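# Wheel utility cart through self-closing door into yellow bay

## Task

Move the utility cart through the self-closing door into the other room and park it in the yellow bay so that all four of its wheels are within the taped area and none touches the tape. The case of copy paper has to finish in the cart's top tray without overhanging any edge. Wait until the door has closed before ending. One or both robots may be used, and a robot that topples or is left leaning means failure.

## Robot and tools

ROBOTS. r1 and r2 are identical Hello Robot Stretch 4 units, each with an omni-wheel base, a lift that rides up a mast, an arm that telescopes forward, a wrist (yaw, pitch, roll) and a two-finger gripper. Each is about 1.6 m tall, and its base edge lies within 0.23 m of the base origin. There is one arm per robot. Occasionally a loose object gets a small shove from outside.

FRAMES. All lengths are in metres and angles in radians. Base frame: origin on the floor below the base centre, x ahead, y to the left, z up. hand_pose is reported in this frame as a point between the open fingertips, and it may be somewhat off. The odometry frame is where the base frame was when the scene began. base_odometry only integrates wheel rotation, so slip shows up as travel. Its heading runs from -3.142 to 3.142, with left positive. Each robot reports only in its own frames, so judge where the robots are relative to each other from camera images, lidar_m and wrist_depth_mm.

move. The arguments are r1, r2, cameras and blocking. blocking must be false, because true or leaving it out gets the call refused. The call returns after about 0.5 s while motion goes on. A robot that is not named receives no new command. Inside each robot object:
- base: one command per action, and it is an offset from the base's last reported position (or its current one if a move was still running). translate_m is straight travel, forward positive, -2 to 2. strafe_m is sideways travel, left positive, -2 to 2. rotate_rad is a turn in place, counter-clockwise positive, -3.2 to 3.2. Only translate_m and strafe_m may be combined, giving a straight diagonal line with no turning.
- joints: absolute targets by name, not offsets. lift_m 0 to 1.2; arm_m 0 to 0.55; wrist_yaw_rad -1.134 to 4.276 (0 points ahead, positive turns left, 3.14 is folded back); wrist_pitch_rad -1.117 to 4.259 (0 level, 1.57 points down); wrist_roll_rad -1.117 to 4.259 (positive is clockwise seen from behind the gripper); gripper_m -0.038 to 0.141, which is the fingertip gap, with values below 0 squeezing the fingers together. A target outside its range gets clipped, and the result notes this.
- pace: "slow", "default", "fast" or "max". A higher lift slows the base.
- speeds: a top speed per joint key, in place of pace. gripper_m cannot be given one.
- contact_limits: 0 to 1 for arm_m, lift_m, translate_m, strafe_m and rotate_rad, each given beside its own command. The default is 0.5. A base limit remains in force until the next action that includes base. When lifting a load, use at least 0.3 for 2 kg or 0.15 for 1 kg.
- end_of_arm: "enable_torque", sent by itself, turns limp wrist or gripper motors back on.
cameras: a list drawn from r1_head_camera, r1_head_left_camera, r1_head_right_camera, r1_wrist_camera, the same four for r2, or "all". Leaving it out means all cameras, and [] means none. Any key the schema does not list makes the call invalid. A new move only replaces the targets that it names, and every other motion keeps running. No action may run past 15 s, and a move times out after 14 s.

wait: seconds from 0 to 10. It commands nothing and returns state and images, ending early once a commanded robot comes to rest. wait(0) reports progress in an "earlier move" line.
stop: brakes every running motion on both robots and returns once all are still. It also re-brakes slack wheels, and its "stop:" line tells you whether they hold.
zoom_image: camera name plus region [x0, y0, x1, y1] in image pixels measured from the top-left corner, at most 504 by 504, on that camera's newest image.
finished_scene: scene is the number of the current scene. The first call only asks for a check, and a second call in a later reply actually ends it. Do not end while something still depends on a robot.

RESULTS. "move:" gives each moved robot as done or its worst status. "pictures" lists the order of the images, which can lag slightly behind the state. "as last shown" marks a robot whose state is repeated unchanged. base_status and joint_status can read done, moving, off_target (resting short of the target and possibly still pushing), contact_stop (held back and now slack), time_out (target dropped), limit_stop_at_own_body, limit_stop_at_tilt (lean above 6 degrees, arm, lift and wheels go slack) or torque_fault (a wrist or gripper motor goes limp). on_its_own lists anything that happened without a command, where "held at" gives the target. lidar_m gives 12 ranges in 30-degree sectors: first straight ahead, then counter-clockwise (4th left, 7th behind, 10th right). "-" means nothing was seen or the object is closer than 0.25 m. wrist_depth_mm is a 7x7 grid in mm, 100 to 2000. base_tilt is in degrees, forward and right positive, with an offset of about 3. If turned_by_wheels and turned_by_imu disagree by more than 0.1 over a move, the base slipped or hit something. motor_effort is given in % with the peak in brackets, and servo_current in mA. A gripper grip shows up as a rise in the gripper's current.

An uncommanded stop, or a refused call, cancels any later move, wait and finished_scene calls in that reply. The simulation keeps running while you think.

AVOID. Do not let the robots press against each other, because this fails the task. A base already touching the other robot presses hard after a few more millimetres. Two robots can travel up to about 3 cm apart per metre, which strains a load they share. Do not turn, drive or brake with more than 1 kg held at arm_m above 0.2. Keep pushes low and gentle. Avoid folding the wrist onto the body or arm (low lift over the base, strong upward tilt combined with roll or right yaw). Do not drop, slam or throw things, and leave nothing falling, moving or slack at the end.

Each tool is called after "Call:" as name(argument=value, ...), one argument or row to a line, values as JSON.

## Session

Call:
move(
  blocking=false,
)

Scene clock: 0.00 s.
r1.base_odometry: x=+0.000 y=+0.000 heading=+0.000
r1.turned_by_wheels: +0.000
r1.turned_by_imu: +0.000
r1.base_tilt: forward=-1.6 right=+1.3
r1.lidar_m: 1.92 2.25 3.81 1.93 0.97 0.84 0.83 0.93 0.77 0.76 0.93 1.59
r1.base_status: not commanded
r1.joint_positions: lift_m=+0.127 arm_m=+0.000 wrist_yaw_rad=+3.089 wrist_pitch_rad=+0.002 wrist_roll_rad=+0.000 gripper_m=+0.056
r1.joint_status: not commanded
r1.measured_speeds: translate_m=+0.000 strafe_m=+0.000 rotate_rad=+0.000 lift_m=+0.000 arm_m=+0.000 wrist_yaw_rad=+0.000 wrist_pitch_rad=+0.000 wrist_roll_rad=+0.000
r1.motor_effort: lift_m=+20 arm_m=-4 wheel_0=+0 wheel_1=+2 wheel_2=+1
r1.servo_current: wrist_yaw_rad=46 wrist_pitch_rad=39 wrist_roll_rad=52 gripper_m=33
r1.hand_pose: x=-0.1125 y=+0.1024 z=+0.3046 quat_wxyz=(+0.026, -0.001, +0.000, +1.000) (m; r1's base frame)
r1.wrist_depth_mm: 137 138 - - - - - / 113 139 - - - - - / 117 140 229 - - - - / 137 160 - - - - - / - - - - - - - / - - 190 - 189 - - / 842 759 750 166 741 127 768
r2.base_odometry: x=+0.000 y=+0.000 heading=+0.000
r2.turned_by_wheels: +0.000
r2.turned_by_imu: +0.000
r2.base_tilt: forward=-0.7 right=+0.0
r2.lidar_m: 2.02 1.45 1.40 1.49 2.01 2.22 2.34 3.17 1.60 3.62 2.59 2.46
r2.base_status: not commanded
r2.joint_positions: lift_m=+0.295 arm_m=+0.000 wrist_yaw_rad=+3.133 wrist_pitch_rad=+0.001 wrist_roll_rad=+0.000 gripper_m=+0.056
r2.joint_status: not commanded
r2.measured_speeds: translate_m=+0.000 strafe_m=+0.000 rotate_rad=+0.000 lift_m=+0.000 arm_m=+0.000 wrist_yaw_rad=+0.000 wrist_pitch_rad=+0.000 wrist_roll_rad=+0.000
r2.motor_effort: lift_m=+18 arm_m=-4 wheel_0=+1 wheel_1=+0 wheel_2=+0
r2.servo_current: wrist_yaw_rad=39 wrist_pitch_rad=33 wrist_roll_rad=46 gripper_m=46
r2.hand_pose: x=-0.1167 y=+0.0898 z=+0.4727 quat_wxyz=(+0.004, -0.001, +0.000, +1.000) (m; r2's base frame)
r2.wrist_depth_mm: - 140 - - - - - / - 125 148 - - - - / - 129 191 - - - - / 144 143 267 - - - - / 228 - - - - - - / 225 1576 196 1576 189 1618 1464 / 237 991 1160 - - 1025 1060
pictures: r1_head_camera, r1_head_left_camera, r1_head_right_camera, r1_wrist_camera, r2_head_camera, r2_head_left_camera, r2_head_right_camera, r2_wrist_camera
Images, in order (width x height): r1_head_camera 420x560, r1_head_left_camera 420x672, r1_head_right_camera 420x672, r1_wrist_camera 616x392, r2_head_camera 420x560, r2_head_left_camera 420x672, r2_head_right_camera 420x672, r2_wrist_camera 616x392.

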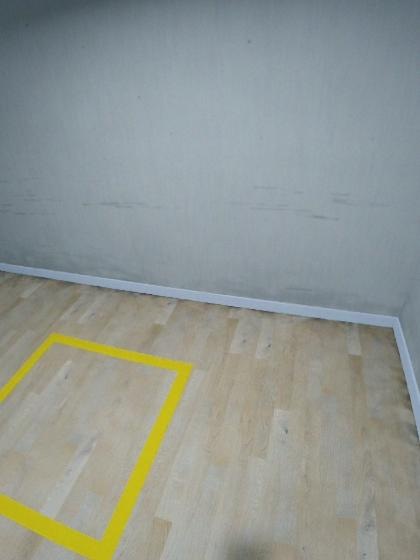

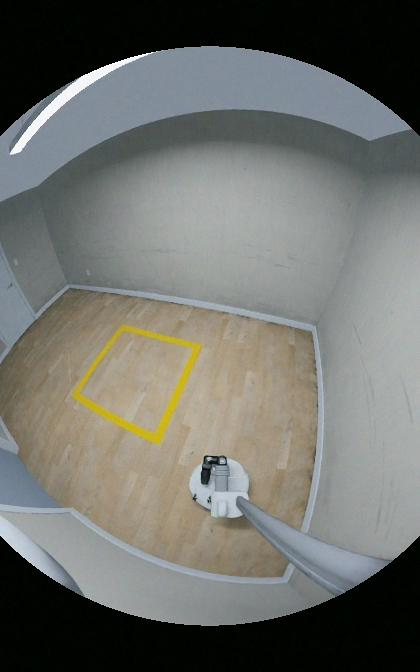

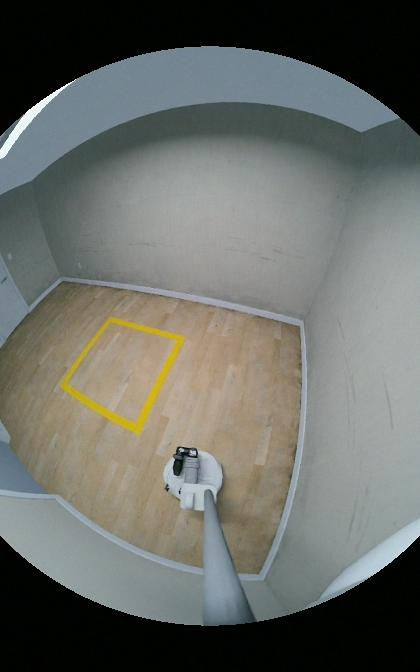

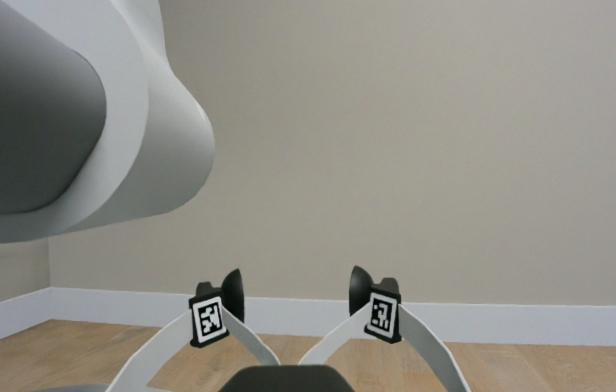

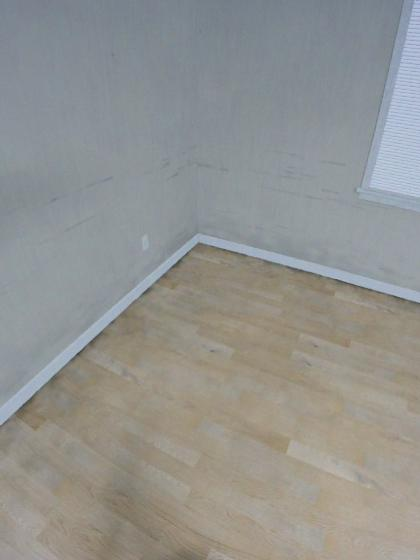

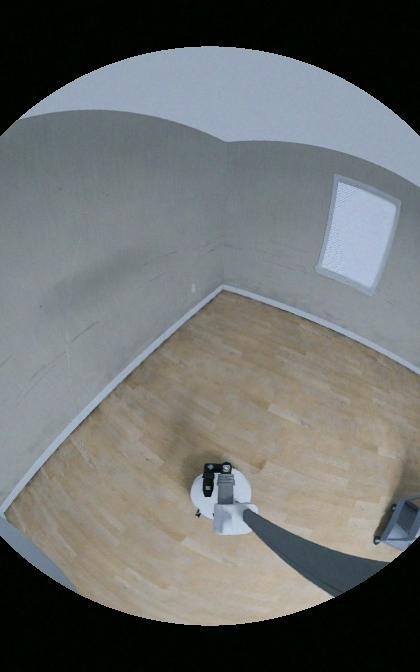

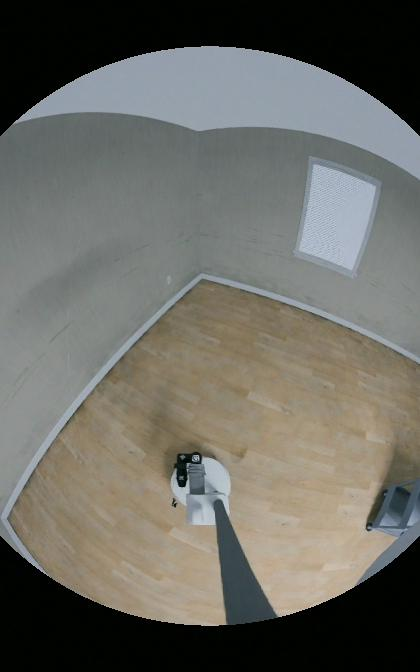

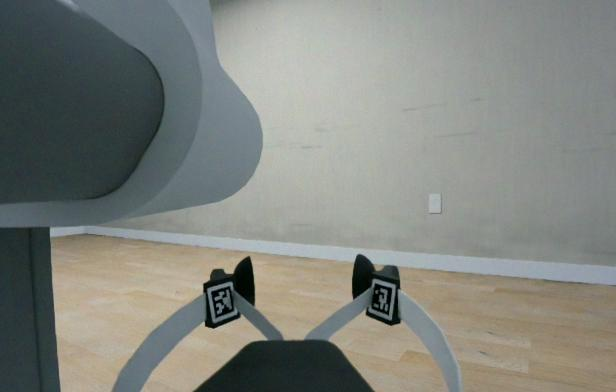

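Call:
move(
  blocking=false,
  r1={"base": {"rotate_rad": 1.1}},
  r2={"base": {"rotate_rad": -1.57}},
  cameras=[],
)

Call:
wait(
  seconds=3,
  cameras=[],
)

Call:
wait(
  seconds=0.5,
)

Scene clock: 5.07 s.
move: r1 moving; r2 moving
r1.base_odometry: x=+0.000 y=+0.000 heading=+0.252
r1.turned_by_wheels: +0.252
r1.turned_by_imu: +0.252
r1.base_tilt: forward=-1.6 right=+1.2
r1.lidar_m: 1.98 2.71 3.66 1.25 0.89 0.80 0.87 0.80 0.77 0.82 1.11 1.92
r1.base_status: rotate_rad moving
r1.joint_positions: lift_m=+0.127 arm_m=+0.000 wrist_yaw_rad=+3.089 wrist_pitch_rad=+0.002 wrist_roll_rad=+0.000 gripper_m=+0.056
r1.joint_status: not commanded
r1.measured_speeds: translate_m=-0.001 strafe_m=-0.001 rotate_rad=+0.980 lift_m=+0.000 arm_m=+0.000 wrist_yaw_rad=+0.000 wrist_pitch_rad=+0.000 wrist_roll_rad=+0.000
r1.motor_effort: lift_m=+20(20) arm_m=-4(4) wheel_0=-7(9) wheel_1=-7(8) wheel_2=-7(7)
r1.servo_current: wrist_yaw_rad=65(65) wrist_pitch_rad=46(52) wrist_roll_rad=52(65) gripper_m=39(46)
r1.hand_pose: x=-0.1125 y=+0.1024 z=+0.3046 quat_wxyz=(+0.026, -0.001, +0.000, +1.000) (m; r1's base frame)
r1.wrist_depth_mm: 136 138 - - - - - / 113 139 - - - - - / 118 140 229 - - - - / 137 161 - - - - - / - - - - - - - / - 1060 190 - 189 - - / 778 759 750 167 750 128 732
r2.base_odometry: x=+0.000 y=+0.000 heading=-0.252
r2.turned_by_wheels: -0.252
r2.turned_by_imu: -0.244
r2.base_tilt: forward=-0.6 right=+0.1
r2.lidar_m: 2.52 1.62 1.40 1.40 1.67 2.23 2.24 2.64 1.59 1.63 2.93 2.49
r2.base_status: rotate_rad moving
r2.joint_positions: lift_m=+0.295 arm_m=+0.000 wrist_yaw_rad=+3.133 wrist_pitch_rad=+0.001 wrist_roll_rad=+0.000 gripper_m=+0.056
r2.joint_status: not commanded
r2.measured_speeds: translate_m=+0.000 strafe_m=+0.000 rotate_rad=-0.974 lift_m=+0.000 arm_m=+0.000 wrist_yaw_rad=+0.000 wrist_pitch_rad=+0.000 wrist_roll_rad=+0.000
r2.motor_effort: lift_m=+18(18) arm_m=-4(4) wheel_0=+8(12) wheel_1=+10(10) wheel_2=+11(11)
r2.servo_current: wrist_yaw_rad=39(46) wrist_pitch_rad=39(46) wrist_roll_rad=39(52) gripper_m=52(52)
r2.hand_pose: x=-0.1167 y=+0.0898 z=+0.4727 quat_wxyz=(+0.004, -0.001, +0.000, +1.000) (m; r2's base frame)
r2.wrist_depth_mm: - 141 - - - - - / - 126 148 - - - - / - 129 191 - - - - / 144 143 267 - - - - / 228 - - - - - - / 226 1576 196 1576 189 1661 1464 / 237 1008 1138 - - 1060 1078
pictures: none
No camera images: "cameras" was empty.

Scene clock: 6.33 s.
earlier move: r1 done; r2 moving
r1.base_odometry: x=+0.000 y=+0.000 heading=+1.099
r1.turned_by_wheels: +0.848
r1.turned_by_imu: +0.852
r1.base_tilt: forward=-1.5 right=+1.3
r1.lidar_m: 3.89 1.79 0.97 0.83 0.84 0.89 0.77 0.75 0.96 1.73 1.93 2.26
r1.base_status: done
r1.joint_positions: lift_m=+0.127 arm_m=+0.000 wrist_yaw_rad=+3.089 wrist_pitch_rad=+0.002 wrist_roll_rad=+0.000 gripper_m=+0.056
r1.joint_status: not commanded
r1.measured_speeds: translate_m=+0.000 strafe_m=+0.000 rotate_rad=+0.000 lift_m=+0.000 arm_m=+0.000 wrist_yaw_rad=+0.000 wrist_pitch_rad=+0.000 wrist_roll_rad=+0.000
r1.motor_effort: lift_m=+20(20) arm_m=-4(4) wheel_0=-3(9) wheel_1=-2(9) wheel_2=-2(8)
r1.servo_current: wrist_yaw_rad=52(65) wrist_pitch_rad=46(52) wrist_roll_rad=46(65) gripper_m=39(52)
r1.hand_pose: x=-0.1125 y=+0.1024 z=+0.3046 quat_wxyz=(+0.026, -0.001, +0.000, +1.000) (m; r1's base frame)
r1.wrist_depth_mm: 136 139 - - - - - / 113 139 - - - - - / 117 140 229 - - - - / 137 161 - - - - - / - - - - - - - / - - 189 - 190 976 - / 732 158 759 167 741 778 759
r2.base_odometry: x=+0.000 y=+0.000 heading=-1.569
r2.turned_by_wheels: -1.318
r2.turned_by_imu: -1.283
r2.base_tilt: forward=-0.7 right=+0.0
r2.lidar_m: 3.53 2.60 2.48 1.99 1.45 1.40 1.49 2.03 2.21 2.32 3.19 1.61
r2.base_status: rotate_rad moving
r2.joint_positions: lift_m=+0.295 arm_m=+0.000 wrist_yaw_rad=+3.133 wrist_pitch_rad=+0.001 wrist_roll_rad=+0.000 gripper_m=+0.056
r2.joint_status: not commanded
r2.measured_speeds: translate_m=+0.000 strafe_m=+0.000 rotate_rad=-0.038 lift_m=+0.000 arm_m=+0.000 wrist_yaw_rad=+0.000 wrist_pitch_rad=+0.000 wrist_roll_rad=+0.000
r2.motor_effort: lift_m=+18(18) arm_m=-4(4) wheel_0=+1(12) wheel_1=+2(12) wheel_2=+3(11)
r2.servo_current: wrist_yaw_rad=39(52) wrist_pitch_rad=39(46) wrist_roll_rad=39(59) gripper_m=52(52)
r2.hand_pose: x=-0.1167 y=+0.0898 z=+0.4727 quat_wxyz=(+0.004, -0.001, +0.000, +1.000) (m; r2's base frame)
r2.wrist_depth_mm: - 141 - - - - - / - 127 142 - - - - / - 129 183 - - - - / 144 143 225 - - - - / 230 - - - - - - / 227 1576 197 1336 190 - - / 224 1008 1138 - - 1042 1060
wait: 1.27 of 3 s (r1 has come to rest)
pictures: none
No camera images: "cameras" was empty.

Scene clock: 6.63 s.
earlier move: r2 done
r1.base_odometry: x=+0.000 y=+0.000 heading=+1.099
r1.turned_by_wheels: +0.000
r1.turned_by_imu: +0.000
r1.base_tilt: forward=-1.6 right=+1.3
r1.lidar_m: 3.92 1.78 0.97 0.83 0.81 0.90 0.78 0.75 0.94 1.72 1.92 2.29
r1.base_status: done
r1.joint_positions: lift_m=+0.127 arm_m=+0.000 wrist_yaw_rad=+3.089 wrist_pitch_rad=+0.002 wrist_roll_rad=+0.000 gripper_m=+0.056
r1.joint_status: not commanded
r1.measured_speeds: translate_m=+0.000 strafe_m=+0.000 rotate_rad=+0.000 lift_m=+0.000 arm_m=+0.000 wrist_yaw_rad=+0.000 wrist_pitch_rad=+0.000 wrist_roll_rad=+0.000
r1.motor_effort: lift_m=+20(20) arm_m=-4(4) wheel_0=-4(9) wheel_1=-2(9) wheel_2=-2(8)
r1.servo_current: wrist_yaw_rad=52(72) wrist_pitch_rad=39(52) wrist_roll_rad=39(65) gripper_m=46(52)
r1.hand_pose: x=-0.1125 y=+0.1024 z=+0.3046 quat_wxyz=(+0.026, -0.001, +0.000, +1.000) (m; r1's base frame)
r1.wrist_depth_mm: 137 139 - - - - - / 113 139 - - - - - / 117 140 229 - - - - / 137 161 - - - - - / - - - - - - - / - - 189 - 189 991 - / 750 158 759 167 741 778 759
r2.base_odometry: x=+0.000 y=+0.000 heading=-1.569
r2.turned_by_wheels: +0.000
r2.turned_by_imu: +0.000
r2.base_tilt: forward=-0.6 right=+0.0
r2.lidar_m: 3.58 2.60 2.46 1.99 1.43 1.40 1.49 2.04 2.22 2.32 3.21 1.63
r2.base_status: done
r2.joint_positions: lift_m=+0.295 arm_m=+0.000 wrist_yaw_rad=+3.133 wrist_pitch_rad=+0.001 wrist_roll_rad=+0.000 gripper_m=+0.056
r2.joint_status: not commanded
r2.measured_speeds: translate_m=+0.000 strafe_m=+0.000 rotate_rad=+0.000 lift_m=+0.000 arm_m=+0.000 wrist_yaw_rad=+0.000 wrist_pitch_rad=+0.000 wrist_roll_rad=+0.000
r2.motor_effort: lift_m=+18(18) arm_m=-4(4) wheel_0=+2(12) wheel_1=+2(12) wheel_2=+3(11)
r2.servo_current: wrist_yaw_rad=52(52) wrist_pitch_rad=39(46) wrist_roll_rad=46(59) gripper_m=52(52)
r2.hand_pose: x=-0.1167 y=+0.0898 z=+0.4727 quat_wxyz=(+0.004, -0.001, +0.000, +1.000) (m; r2's base frame)
r2.wrist_depth_mm: - 140 - - - - - / - 126 142 - - - - / - 130 185 - - - - / 144 143 225 - - - - / 229 - - - - - - / 227 1576 196 1336 189 - - / 226 991 1138 - - 1025 1060
wait: 0.30 of 0.5 s (r2 has come to rest)
pictures: r1_head_camera, r1_head_left_camera, r1_head_right_camera, r1_wrist_camera, r2_head_camera, r2_head_left_camera, r2_head_right_camera, r2_wrist_camera
Images, in order (width x height): r1_head_camera 420x560, r1_head_left_camera 420x672, r1_head_right_camera 420x672, r1_wrist_camera 616x392, r2_head_camera 420x560, r2_head_left_camera 420x672, r2_head_right_camera 420x672, r2_wrist_camera 616x392.

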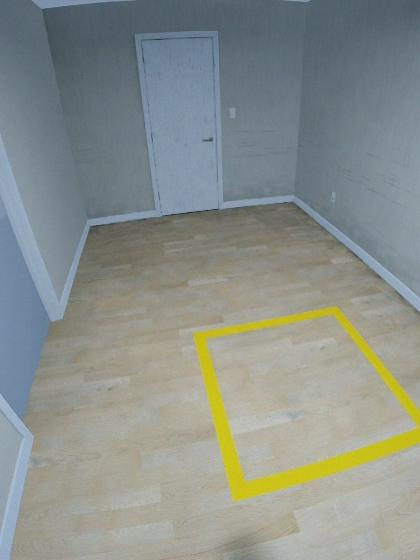

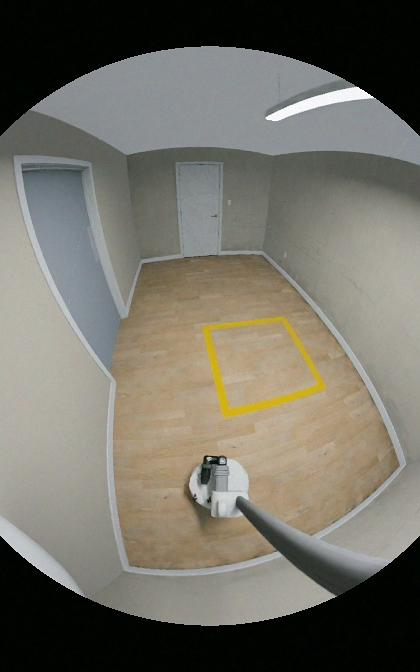

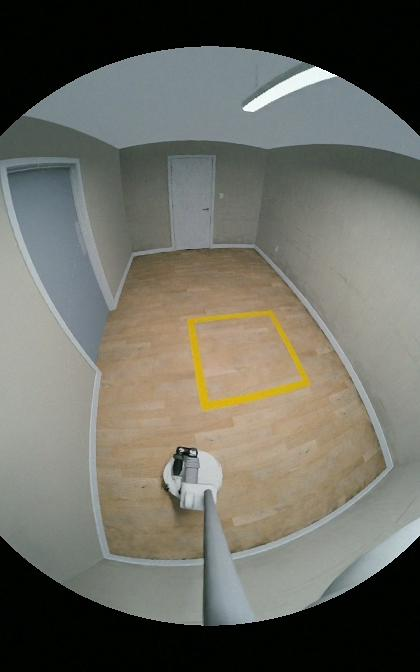

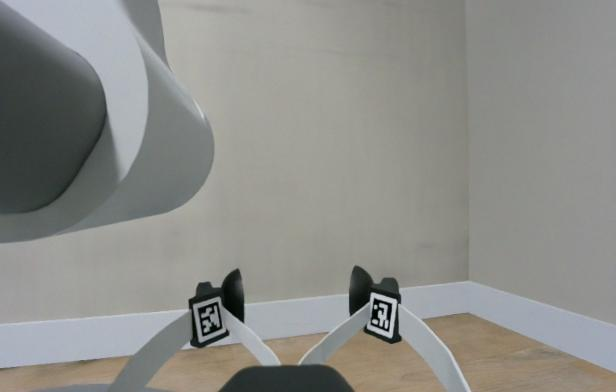

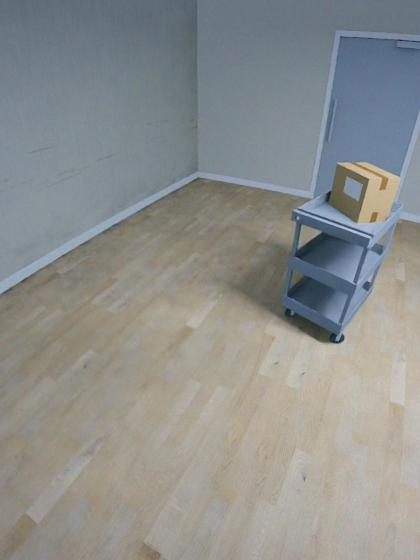

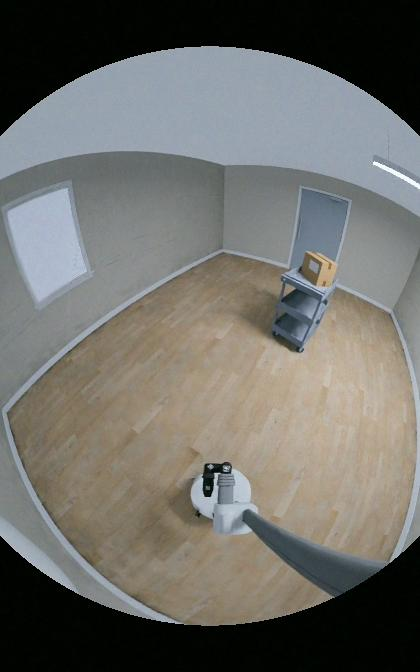

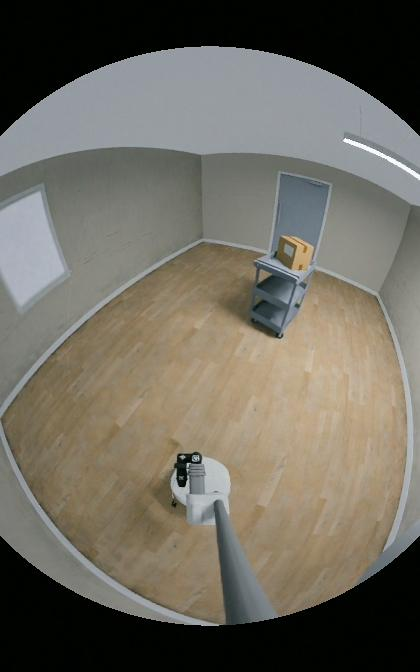

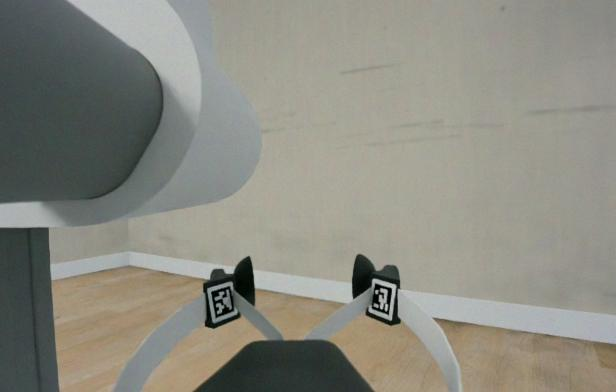

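Call:
zoom_image(
  camera="r2_head_camera",
  region=[220, 0, 420, 240],
)

Call:
zoom_image(
  camera="r2_head_camera",
  region=[260, 140, 420, 360],
)

Call:
zoom_image(
  camera="r1_head_left_camera",
  region=[0, 120, 180, 400],
)

Scaled by 2.100 from the camera's 420x560 image, which has a finer 1200x1600 frame.

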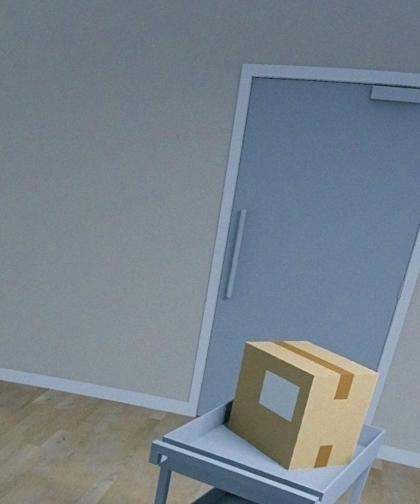

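Scaled by 2.291 from the camera's 420x560 image, which has a finer 1200x1600 frame.

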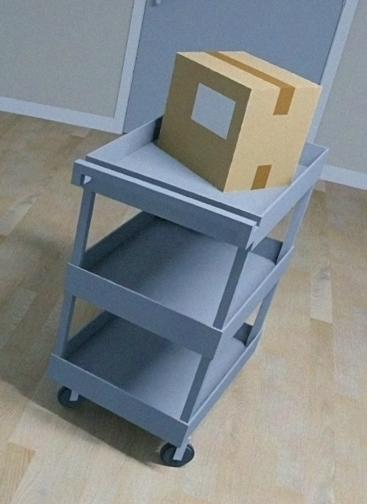

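Scaled by 1.800 from the camera's 420x672 image, which has a finer 600x960 frame.

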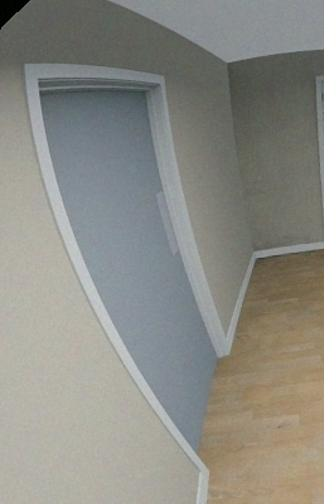

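Call:
zoom_image(
  camera="r2_head_camera",
  region=[280, 150, 410, 250],
)

Call:
zoom_image(
  camera="r2_head_left_camera",
  region=[250, 170, 370, 370],
)

Call:
zoom_image(
  camera="r1_head_camera",
  region=[0, 120, 140, 480],
)

Scaled by 3.877 from the camera's 420x560 image, which has a finer 1200x1600 frame.

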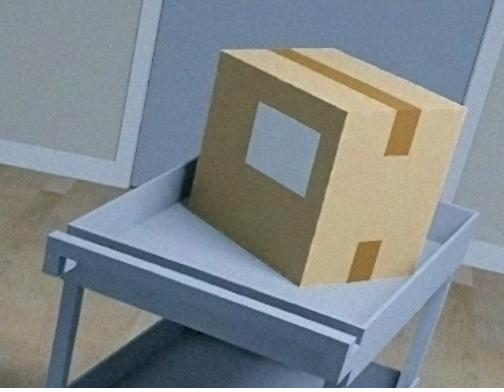

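Scaled by 2.520 from the camera's 420x672 image, which has a finer 600x960 frame.

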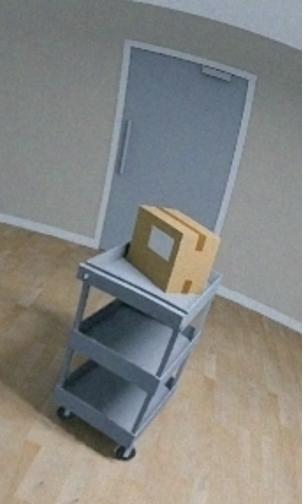

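Scaled by 1.400 from the camera's 420x560 image, which has a finer 600x800 frame.

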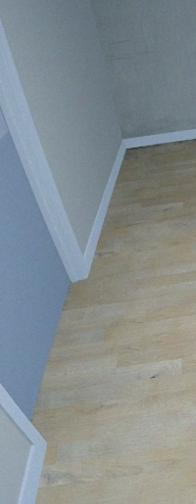

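Call:
move(
  blocking=false,
  r1={"base": {"translate_m": 1.57, "strafe_m": 0.31}},
  r2={"base": {"translate_m": 0.72, "strafe_m": 0.0}, "joints": {"lift_m": 0.75}},
  cameras=[],
)

Call:
wait(
  seconds=10,
  cameras=[],
)

Call:
move(
  blocking=false,
  r2={"base": {"rotate_rad": -0.75}, "joints": {"wrist_yaw_rad": 0.0}},
  cameras=[],
)

Call:
wait(
  seconds=10,
  cameras=[],
)

Call:
move(
  blocking=false,
  r1={"base": {"rotate_rad": 1.766}},
  cameras=[],
)

Call:
wait(
  seconds=10,
  cameras=[],
)

Call:
wait(
  seconds=0.3,
)

Scene clock: 414.63 s.
move: r1 moving; r2 moving
r1.base_odometry: x=+0.009 y=+0.031 heading=+1.100
r1.turned_by_wheels: +0.000
r1.turned_by_imu: +0.000
r1.base_tilt: forward=-1.6 right=+1.3
r1.lidar_m: 3.88 1.79 0.97 0.84 0.85 0.95 0.80 0.80 0.96 1.79 1.94 2.30
r1.base_status: translate_m moving; strafe_m moving
r1.joint_positions: lift_m=+0.127 arm_m=+0.000 wrist_yaw_rad=+3.089 wrist_pitch_rad=+0.002 wrist_roll_rad=+0.000 gripper_m=+0.056
r1.joint_status: not commanded
r1.measured_speeds: translate_m=+0.120 strafe_m=+0.023 rotate_rad=+0.004 lift_m=+0.000 arm_m=+0.000 wrist_yaw_rad=+0.000 wrist_pitch_rad=+0.000 wrist_roll_rad=+0.000
r1.motor_effort: lift_m=+20(20) arm_m=-4(4) wheel_0=+6(6) wheel_1=+4(8) wheel_2=-8(9)
r1.servo_current: wrist_yaw_rad=46(59) wrist_pitch_rad=39(46) wrist_roll_rad=33(59) gripper_m=46(46)
r1.hand_pose: x=-0.1125 y=+0.1024 z=+0.3046 quat_wxyz=(+0.026, -0.001, +0.000, +1.000) (m; r1's base frame)
r1.wrist_depth_mm: 136 138 - - - - - / 112 139 - - - - - / 116 139 222 - - - - / 137 159 - - - - - / - - - - - - - / - - 189 - 189 - - / 788 159 750 167 750 768 759
r2.base_odometry: x=+0.000 y=-0.031 heading=-1.569
r2.turned_by_wheels: +0.000
r2.turned_by_imu: +0.001
r2.base_tilt: forward=-0.6 right=+0.1
r2.lidar_m: 3.52 2.57 2.46 2.07 1.50 1.41 1.50 2.09 2.23 2.35 3.25 1.59
r2.base_status: translate_m moving; strafe_m moving
r2.joint_positions: lift_m=+0.333 arm_m=+0.000 wrist_yaw_rad=+3.133 wrist_pitch_rad=+0.001 wrist_roll_rad=+0.000 gripper_m=+0.056
r2.joint_status: lift_m moving
r2.measured_speeds: translate_m=+0.121 strafe_m=+0.001 rotate_rad=+0.000 lift_m=+0.146 arm_m=+0.000 wrist_yaw_rad=+0.000 wrist_pitch_rad=+0.000 wrist_roll_rad=+0.000
r2.motor_effort: lift_m=+22(23) arm_m=-4(4) wheel_0=+9(9) wheel_1=+7(8) wheel_2=-12(13)
r2.servo_current: wrist_yaw_rad=39(59) wrist_pitch_rad=39(46) wrist_roll_rad=46(59) gripper_m=46(52)
r2.hand_pose: x=-0.1167 y=+0.0898 z=+0.5104 quat_wxyz=(+0.004, -0.001, +0.000, +1.000) (m; r2's base frame)
r2.wrist_depth_mm: - 141 - - - - - / - 125 149 - - - - / - 129 191 - - - - / 144 144 255 - - - - / 229 - - - - - - / 227 1661 196 1397 189 - - / 238 1060 1205 - - 1118 1078
pictures: none
No camera images: "cameras" was empty.

Scene clock: 418.03 s.
earlier move: r1 moving; r2 done
r1.base_odometry: x=+0.271 y=+0.957 heading=+1.100
r1.turned_by_wheels: +0.000
r1.turned_by_imu: +0.001
r1.base_tilt: forward=-1.6 right=+1.3
r1.lidar_m: 2.93 1.72 1.12 0.86 0.87 1.03 1.75 1.78 2.11 1.89 1.90 2.21
r1.base_status: translate_m moving; strafe_m moving
r1.joint_positions: lift_m=+0.127 arm_m=+0.000 wrist_yaw_rad=+3.089 wrist_pitch_rad=+0.002 wrist_roll_rad=+0.000 gripper_m=+0.056
r1.joint_status: not commanded
r1.measured_speeds: translate_m=+0.294 strafe_m=+0.057 rotate_rad=+0.002 lift_m=+0.000 arm_m=+0.000 wrist_yaw_rad=+0.000 wrist_pitch_rad=+0.000 wrist_roll_rad=+0.000
r1.motor_effort: lift_m=+20(20) arm_m=-4(4) wheel_0=+3(8) wheel_1=+6(9) wheel_2=-6(10)
r1.servo_current: wrist_yaw_rad=52(65) wrist_pitch_rad=39(52) wrist_roll_rad=46(72) gripper_m=39(52)
r1.hand_pose: x=-0.1125 y=+0.1024 z=+0.3046 quat_wxyz=(+0.026, -0.001, +0.000, +1.000) (m; r1's base frame)
r1.wrist_depth_mm: 136 139 - - - - - / 111 139 - - - - - / 115 139 217 - - - - / 136 153 254 - - - - / - - - 1863 - - - / 1182 1182 194 1205 189 1078 - / 842 759 768 167 750 778 768
r2.base_odometry: x=+0.001 y=-0.720 heading=-1.569
r2.turned_by_wheels: +0.000
r2.turned_by_imu: +0.001
r2.base_tilt: forward=-0.7 right=+0.1
r2.lidar_m: 3.01 2.24 2.12 2.21 2.12 2.01 2.12 2.69 2.58 2.69 1.05 1.06
r2.base_status: done
r2.joint_positions: lift_m=+0.750 arm_m=+0.000 wrist_yaw_rad=+3.133 wrist_pitch_rad=+0.001 wrist_roll_rad=+0.000 gripper_m=+0.056
r2.joint_status: all done
r2.measured_speeds: translate_m=+0.000 strafe_m=+0.000 rotate_rad=+0.000 lift_m=+0.000 arm_m=+0.000 wrist_yaw_rad=+0.000 wrist_pitch_rad=+0.000 wrist_roll_rad=+0.000
r2.motor_effort: lift_m=+21(26) arm_m=-4(5) wheel_0=+4(10) wheel_1=+4(8) wheel_2=-4(14)
r2.servo_current: wrist_yaw_rad=46(59) wrist_pitch_rad=39(46) wrist_roll_rad=33(59) gripper_m=46(59)
r2.hand_pose: x=-0.1167 y=+0.0898 z=+0.9275 quat_wxyz=(+0.004, -0.001, +0.000, +1.000) (m; r2's base frame)
r2.wrist_depth_mm: - 141 - - - - - / - 126 150 - - - - / - 130 183 - - - - / 144 143 271 - - - - / 229 - - - - - - / 227 - 196 - 189 - - / 226 1863 - - - - -
wait: 3.40 of 10 s (r2 has come to rest)
pictures: none
No camera images: "cameras" was empty.

Scene clock: 418.53 s.
earlier move: r1 moving
move: r2 moving
r1.base_odometry: x=+0.312 y=+1.101 heading=+1.100
r1.turned_by_wheels: +0.000
r1.turned_by_imu: +0.000
r1.base_tilt: forward=-1.6 right=+1.3
r1.lidar_m: 2.79 1.69 1.10 0.96 0.88 1.06 1.90 1.94 2.18 1.89 1.90 2.26
r1.base_status: translate_m moving; strafe_m moving
r1.joint_positions: lift_m=+0.127 arm_m=+0.000 wrist_yaw_rad=+3.089 wrist_pitch_rad=+0.002 wrist_roll_rad=+0.000 gripper_m=+0.056
r1.joint_status: not commanded
r1.measured_speeds: translate_m=+0.295 strafe_m=+0.060 rotate_rad=-0.003 lift_m=+0.000 arm_m=+0.000 wrist_yaw_rad=+0.000 wrist_pitch_rad=+0.000 wrist_roll_rad=+0.000
r1.motor_effort: lift_m=+20(20) arm_m=-4(4) wheel_0=+6(6) wheel_1=+5(7) wheel_2=-5(6)
r1.servo_current: wrist_yaw_rad=52(59) wrist_pitch_rad=33(46) wrist_roll_rad=72(72) gripper_m=39(46)
r1.hand_pose: x=-0.1125 y=+0.1024 z=+0.3046 quat_wxyz=(+0.026, -0.001, +0.000, +1.000) (m; r1's base frame)
r1.wrist_depth_mm: 136 138 - - - - - / 111 138 - - - - - / 115 139 260 - - - - / 136 152 - - - - - / 1708 - - - 1661 - - / 1182 1182 195 1205 189 1042 - / 831 741 750 166 741 778 768
r2.base_odometry: x=+0.001 y=-0.720 heading=-1.821
r2.turned_by_wheels: -0.252
r2.turned_by_imu: -0.244
r2.base_tilt: forward=-0.6 right=+0.1
r2.lidar_m: 3.72 2.47 2.14 2.12 2.31 2.03 2.04 2.40 2.59 2.61 3.07 1.06
r2.base_status: rotate_rad moving
r2.joint_positions: lift_m=+0.750 arm_m=+0.000 wrist_yaw_rad=+2.570 wrist_pitch_rad=+0.001 wrist_roll_rad=+0.000 gripper_m=+0.056
r2.joint_status: wrist_yaw_rad moving
r2.measured_speeds: translate_m=+0.000 strafe_m=-0.001 rotate_rad=-0.972 lift_m=+0.000 arm_m=+0.000 wrist_yaw_rad=-1.740 wrist_pitch_rad=+0.000 wrist_roll_rad=+0.000
r2.motor_effort: lift_m=+21(21) arm_m=-4(4) wheel_0=+7(11) wheel_1=+9(11) wheel_2=+11(11)
r2.servo_current: wrist_yaw_rad=91(163) wrist_pitch_rad=39(46) wrist_roll_rad=46(65) gripper_m=52(52)
r2.hand_pose: x=-0.0243 y=+0.2295 z=+0.9275 quat_wxyz=(+0.282, -0.001, +0.000, +0.959) (m; r2's base frame)
r2.wrist_depth_mm: - - - - - - - / - - - - - - - / 242 - - - - - - / - - - - - - - / - - - - - - - / - - 196 - 190 - - / - 1863 - - - 1921 1983
pictures: none
No camera images: "cameras" was empty.

Scene clock: 420.37 s.
earlier move: r1 moving; r2 done
r1.base_odometry: x=+0.434 y=+1.530 heading=+1.100
r1.turned_by_wheels: +0.000
r1.turned_by_imu: +0.001
r1.base_tilt: forward=-1.6 right=+1.2
r1.lidar_m: 2.34 1.74 1.01 0.96 0.98 1.07 1.96 2.40 2.16 1.86 1.88 2.26
r1.base_status: translate_m moving; strafe_m moving
r1.joint_positions: lift_m=+0.127 arm_m=+0.000 wrist_yaw_rad=+3.089 wrist_pitch_rad=+0.002 wrist_roll_rad=+0.000 gripper_m=+0.056
r1.joint_status: not commanded
r1.measured_speeds: translate_m=+0.074 strafe_m=+0.015 rotate_rad=-0.001 lift_m=+0.000 arm_m=+0.000 wrist_yaw_rad=+0.000 wrist_pitch_rad=+0.000 wrist_roll_rad=+0.000
r1.motor_effort: lift_m=+20(20) arm_m=-4(4) wheel_0=+2(7) wheel_1=+3(9) wheel_2=+0(6)
r1.servo_current: wrist_yaw_rad=52(65) wrist_pitch_rad=39(46) wrist_roll_rad=59(72) gripper_m=46(46)
r1.hand_pose: x=-0.1125 y=+0.1024 z=+0.3046 quat_wxyz=(+0.026, -0.001, +0.000, +1.000) (m; r1's base frame)
r1.wrist_depth_mm: 136 138 - - - - - / 113 139 - - - - - / 117 140 272 - - - - / 137 162 - - - - - / 1921 - - - 1661 - - / 1182 1182 195 1205 190 1060 - / 842 699 741 166 750 778 820
r2.base_odometry: x=+0.001 y=-0.720 heading=-2.318
r2.turned_by_wheels: -0.498
r2.turned_by_imu: -0.485
r2.base_tilt: forward=-0.7 right=+0.1
r2.lidar_m: 1.04 3.70 2.45 2.13 2.13 2.31 2.02 1.99 2.45 2.60 2.59 3.15
r2.base_status: done
r2.joint_positions: lift_m=+0.750 arm_m=+0.000 wrist_yaw_rad=+0.003 wrist_pitch_rad=+0.001 wrist_roll_rad=+0.000 gripper_m=+0.056
r2.joint_status: all done
r2.measured_speeds: translate_m=+0.000 strafe_m=+0.000 rotate_rad=+0.000 lift_m=+0.000 arm_m=+0.000 wrist_yaw_rad=+0.000 wrist_pitch_rad=+0.000 wrist_roll_rad=+0.000
r2.motor_effort: lift_m=+21(21) arm_m=-4(5) wheel_0=+4(11) wheel_1=+3(11) wheel_2=+2(11)
r2.servo_current: wrist_yaw_rad=39(163) wrist_pitch_rad=39(46) wrist_roll_rad=46(65) gripper_m=39(52)
r2.hand_pose: x=+0.4596 y=-0.0866 z=+0.9275 quat_wxyz=(+1.000, +0.000, +0.001, +0.001) (m; r2's base frame)
r2.wrist_depth_mm: - - - - - - - / - - - - - - - / - - - - - - - / - - - 1160 - - - / - - 931 1229 - - - / - - 195 169 186 - - / - 1863 - - - 1863 1921
wait: 1.83 of 10 s (r2 has come to rest)
pictures: none
No camera images: "cameras" was empty.

Scene clock: 420.87 s.
move: r1 moving
r1.base_odometry: x=+0.436 y=+1.540 heading=+1.351
r1.turned_by_wheels: +0.252
r1.turned_by_imu: +0.253
r1.base_tilt: forward=-1.6 right=+1.2
r1.lidar_m: 2.33 1.26 1.02 0.97 1.03 1.31 2.34 2.52 1.97 1.86 1.96 2.39
r1.base_status: rotate_rad moving
r1.joint_positions: lift_m=+0.127 arm_m=+0.000 wrist_yaw_rad=+3.089 wrist_pitch_rad=+0.002 wrist_roll_rad=+0.000 gripper_m=+0.056
r1.joint_status: not commanded
r1.measured_speeds: translate_m=+0.000 strafe_m=+0.001 rotate_rad=+0.971 lift_m=+0.000 arm_m=+0.000 wrist_yaw_rad=+0.000 wrist_pitch_rad=+0.000 wrist_roll_rad=+0.000
r1.motor_effort: lift_m=+20(20) arm_m=-4(4) wheel_0=-8(9) wheel_1=-7(8) wheel_2=-6(7)
r1.servo_current: wrist_yaw_rad=59(59) wrist_pitch_rad=39(52) wrist_roll_rad=59(72) gripper_m=39(46)
r1.hand_pose: x=-0.1125 y=+0.1024 z=+0.3046 quat_wxyz=(+0.026, -0.001, +0.000, +1.000) (m; r1's base frame)
r1.wrist_depth_mm: 136 138 - - - - - / 113 139 - - - - - / 117 139 272 - - - - / 137 161 - - - - - / 1921 - - - - - - / 1336 1336 195 1160 191 1160 1042 / 854 741 759 166 741 778 820
r2.base_odometry: x=+0.001 y=-0.720 heading=-2.318
r2.turned_by_wheels: +0.000
r2.turned_by_imu: +0.000
r2.base_tilt: forward=-0.6 right=+0.1
r2.lidar_m: 1.05 3.73 2.44 2.11 2.14 2.29 2.02 2.04 2.45 2.58 2.60 3.12
r2.base_status: not commanded
r2.joint_positions: lift_m=+0.750 arm_m=+0.000 wrist_yaw_rad=+0.003 wrist_pitch_rad=+0.001 wrist_roll_rad=+0.000 gripper_m=+0.056
r2.joint_status: not commanded
r2.measured_speeds: translate_m=+0.000 strafe_m=+0.000 rotate_rad=+0.000 lift_m=+0.000 arm_m=+0.000 wrist_yaw_rad=+0.000 wrist_pitch_rad=+0.000 wrist_roll_rad=+0.000
r2.motor_effort: lift_m=+21(21) arm_m=-4(4) wheel_0=+4(4) wheel_1=+3(3) wheel_2=+3(3)
r2.servo_current: wrist_yaw_rad=46(59) wrist_pitch_rad=46(46) wrist_roll_rad=52(52) gripper_m=46(52)
r2.hand_pose: x=+0.4596 y=-0.0866 z=+0.9275 quat_wxyz=(+1.000, +0.000, +0.001, +0.001) (m; r2's base frame)
r2.wrist_depth_mm: - - - - - - - / - - - - - - - / - - - - - - - / - - - 1182 - - - / - - 931 1229 - - - / - - 194 169 186 - - / - 1863 - - - 1921 1921
pictures: none
No camera images: "cameras" was empty.

Scene clock: 422.53 s.
earlier move: r1 done
r1.base_odometry: x=+0.436 y=+1.540 heading=+2.865
r1.turned_by_wheels: +1.514
r1.turned_by_imu: +1.522
r1.base_tilt: forward=-1.6 right=+1.3
r1.lidar_m: 0.97 1.02 1.24 2.35 2.44 1.98 1.86 1.94 2.46 2.36 1.33 1.01
r1.base_status: done
r1.joint_positions: lift_m=+0.127 arm_m=+0.000 wrist_yaw_rad=+3.089 wrist_pitch_rad=+0.002 wrist_roll_rad=+0.000 gripper_m=+0.056
r1.joint_status: not commanded
r1.measured_speeds: translate_m=+0.000 strafe_m=+0.000 rotate_rad=+0.000 lift_m=+0.000 arm_m=+0.000 wrist_yaw_rad=+0.000 wrist_pitch_rad=+0.000 wrist_roll_rad=+0.000
r1.motor_effort: lift_m=+20(20) arm_m=-4(4) wheel_0=-3(9) wheel_1=-3(9) wheel_2=+0(9)
r1.servo_current: wrist_yaw_rad=52(78) wrist_pitch_rad=46(52) wrist_roll_rad=59(72) gripper_m=46(52)
r1.hand_pose: x=-0.1125 y=+0.1024 z=+0.3046 quat_wxyz=(+0.026, -0.001, +0.000, +1.000) (m; r1's base frame)
r1.wrist_depth_mm: 136 138 - - - - - / 113 139 - - - - - / 118 140 237 - - - - / 137 161 291 - - - - / 1661 - 1921 - - - - / 1182 1182 195 1182 190 1138 1160 / 854 759 759 167 741 768 831
r2.base_odometry: x=+0.001 y=-0.720 heading=-2.318
r2.turned_by_wheels: +0.000
r2.turned_by_imu: +0.000
r2.base_tilt: forward=-0.7 right=+0.1
r2.lidar_m: 1.05 3.72 2.44 2.12 2.14 2.29 2.03 2.04 2.43 2.59 2.60 3.11
r2.base_status: not commanded
r2.joint_positions: lift_m=+0.750 arm_m=+0.000 wrist_yaw_rad=+0.003 wrist_pitch_rad=+0.001 wrist_roll_rad=+0.000 gripper_m=+0.056
r2.joint_status: not commanded
r2.measured_speeds: translate_m=+0.000 strafe_m=+0.000 rotate_rad=+0.000 lift_m=+0.000 arm_m=+0.000 wrist_yaw_rad=+0.000 wrist_pitch_rad=+0.000 wrist_roll_rad=+0.000
r2.motor_effort: lift_m=+21(21) arm_m=-4(4) wheel_0=+4(4) wheel_1=+3(3) wheel_2=+2(3)
r2.servo_current: wrist_yaw_rad=46(65) wrist_pitch_rad=39(46) wrist_roll_rad=46(59) gripper_m=46(52)
r2.hand_pose: x=+0.4596 y=-0.0866 z=+0.9275 quat_wxyz=(+1.000, +0.000, +0.001, +0.001) (m; r2's base frame)
r2.wrist_depth_mm: - - - - - - - / - - - - - - - / - - - - - - - / - - - 1205 - - - / - - 946 1255 - - - / - - 195 169 187 - - / - 1863 - - - 1921 1863
wait: 1.67 of 10 s (r1 has come to rest)
pictures: none
No camera images: "cameras" was empty.

Scene clock: 422.83 s.
r1.base_odometry: x=+0.436 y=+1.540 heading=+2.865
r1.turned_by_wheels: +0.000
r1.turned_by_imu: +0.000
r1.base_tilt: forward=-1.6 right=+1.2
r1.lidar_m: 0.96 1.02 1.25 2.35 2.45 1.98 1.87 1.96 2.48 2.34 1.35 1.03
r1.base_status: done
r1.joint_positions: lift_m=+0.127 arm_m=+0.000 wrist_yaw_rad=+3.089 wrist_pitch_rad=+0.002 wrist_roll_rad=+0.000 gripper_m=+0.056
r1.joint_status: not commanded
r1.measured_speeds: translate_m=+0.000 strafe_m=+0.000 rotate_rad=+0.000 lift_m=+0.000 arm_m=+0.000 wrist_yaw_rad=+0.000 wrist_pitch_rad=+0.000 wrist_roll_rad=+0.000
r1.motor_effort: lift_m=+20(20) arm_m=-4(4) wheel_0=-3(9) wheel_1=-3(9) wheel_2=+0(9)
r1.servo_current: wrist_yaw_rad=52(78) wrist_pitch_rad=39(52) wrist_roll_rad=59(72) gripper_m=39(52)
r1.hand_pose: x=-0.1125 y=+0.1024 z=+0.3046 quat_wxyz=(+0.026, -0.001, +0.000, +1.000) (m; r1's base frame)
r1.wrist_depth_mm: 137 139 - - - - - / 113 139 - - - - - / 117 140 237 - - - - / 137 161 293 - - - - / 1661 - 1921 - - - - / 1182 1205 195 1182 190 1138 1160 / 842 750 759 167 741 768 820
r2.base_odometry: x=+0.001 y=-0.720 heading=-2.318
r2.turned_by_wheels: +0.000
r2.turned_by_imu: +0.000
r2.base_tilt: forward=-0.7 right=+0.1
r2.lidar_m: 1.04 3.72 2.44 2.12 2.12 2.32 2.01 2.02 2.45 2.59 2.60 3.13
r2.base_status: not commanded
r2.joint_positions: lift_m=+0.750 arm_m=+0.000 wrist_yaw_rad=+0.003 wrist_pitch_rad=+0.001 wrist_roll_rad=+0.000 gripper_m=+0.056
r2.joint_status: not commanded
r2.measured_speeds: translate_m=+0.000 strafe_m=+0.000 rotate_rad=+0.000 lift_m=+0.000 arm_m=+0.000 wrist_yaw_rad=+0.000 wrist_pitch_rad=+0.000 wrist_roll_rad=+0.000
r2.motor_effort: lift_m=+21(21) arm_m=-4(4) wheel_0=+3(4) wheel_1=+3(3) wheel_2=+3(3)
r2.servo_current: wrist_yaw_rad=52(65) wrist_pitch_rad=46(46) wrist_roll_rad=52(59) gripper_m=59(52)
r2.hand_pose: x=+0.4596 y=-0.0866 z=+0.9275 quat_wxyz=(+1.000, +0.000, +0.001, +0.001) (m; r2's base frame)
r2.wrist_depth_mm: - - - - - - - / - - - - - - - / - - - - - - - / - - - 1205 - - - / - - 917 1229 - - - / - - 195 170 186 - - / - 1863 - - - 1863 1983
wait: 0.30 s; at rest by 0.27 s
pictures: r1_head_camera, r1_head_left_camera, r1_head_right_camera, r1_wrist_camera, r2_head_camera, r2_head_left_camera, r2_head_right_camera, r2_wrist_camera
Images, in order (width x height): r1_head_camera 420x560, r1_head_left_camera 420x672, r1_head_right_camera 420x672, r1_wrist_camera 616x392, r2_head_camera 420x560, r2_head_left_camera 420x672, r2_head_right_camera 420x672, r2_wrist_camera 616x392.

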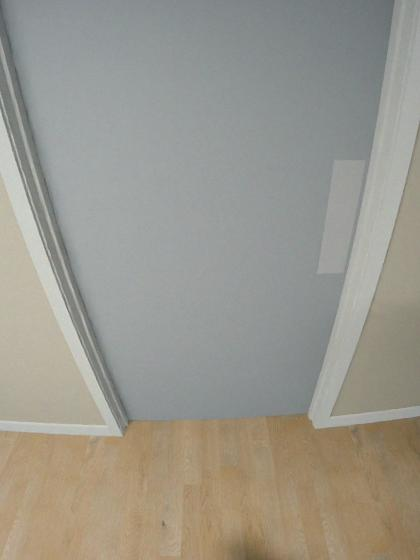

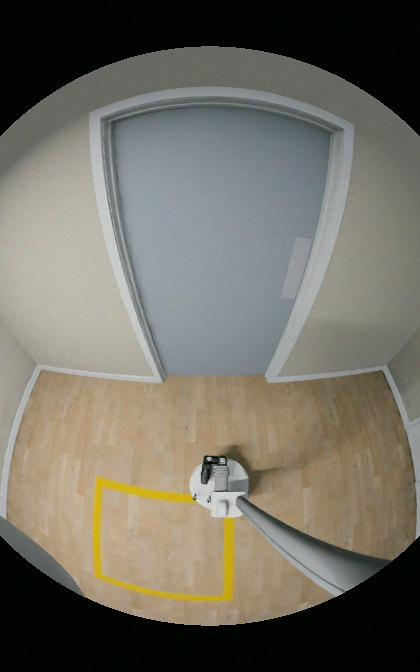

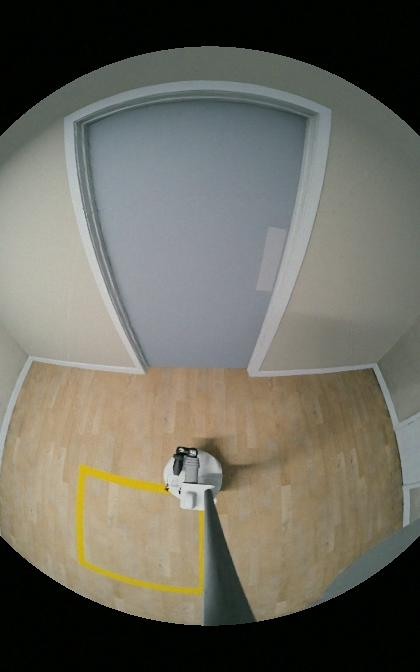

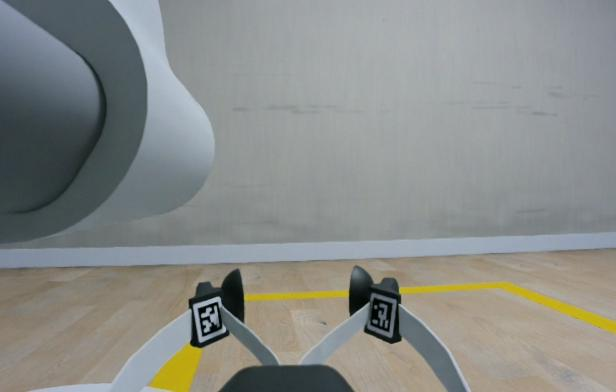

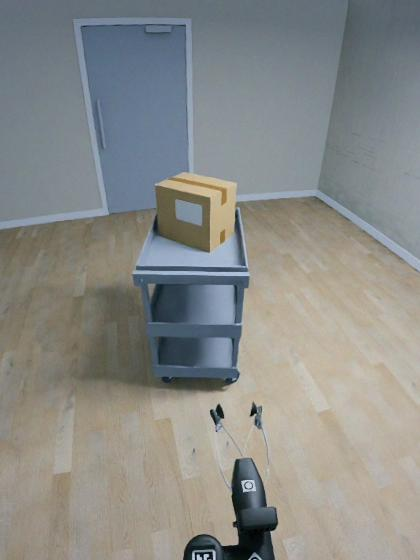

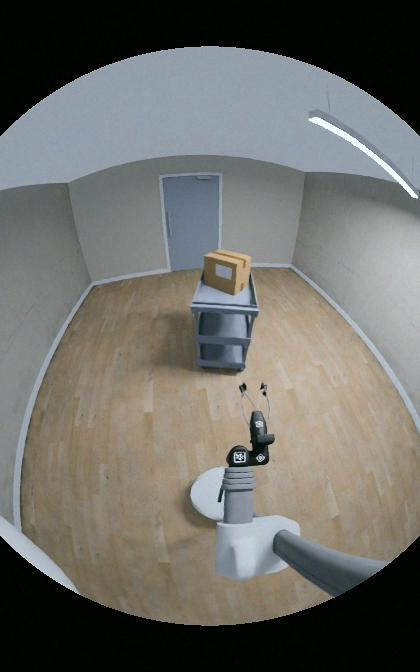

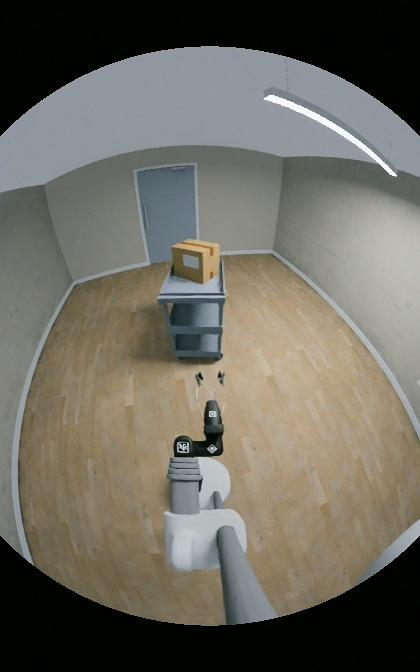

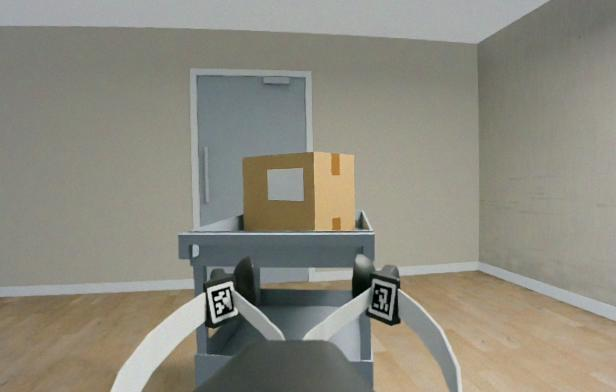

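Call:
zoom_image(
  camera="r2_wrist_camera",
  region=[160, 180, 400, 300],
)

Call:
zoom_image(
  camera="r2_head_camera",
  region=[110, 160, 270, 400],
)

Scaled by 2.100.

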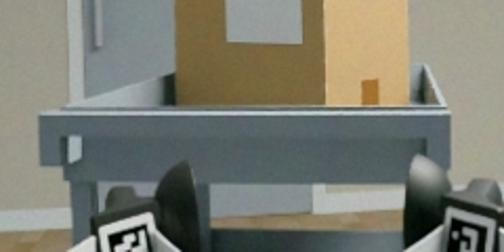

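Scaled by 2.100 from the camera's 420x560 image, which has a finer 1200x1600 frame.

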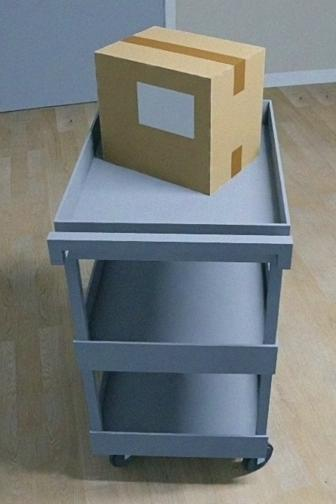

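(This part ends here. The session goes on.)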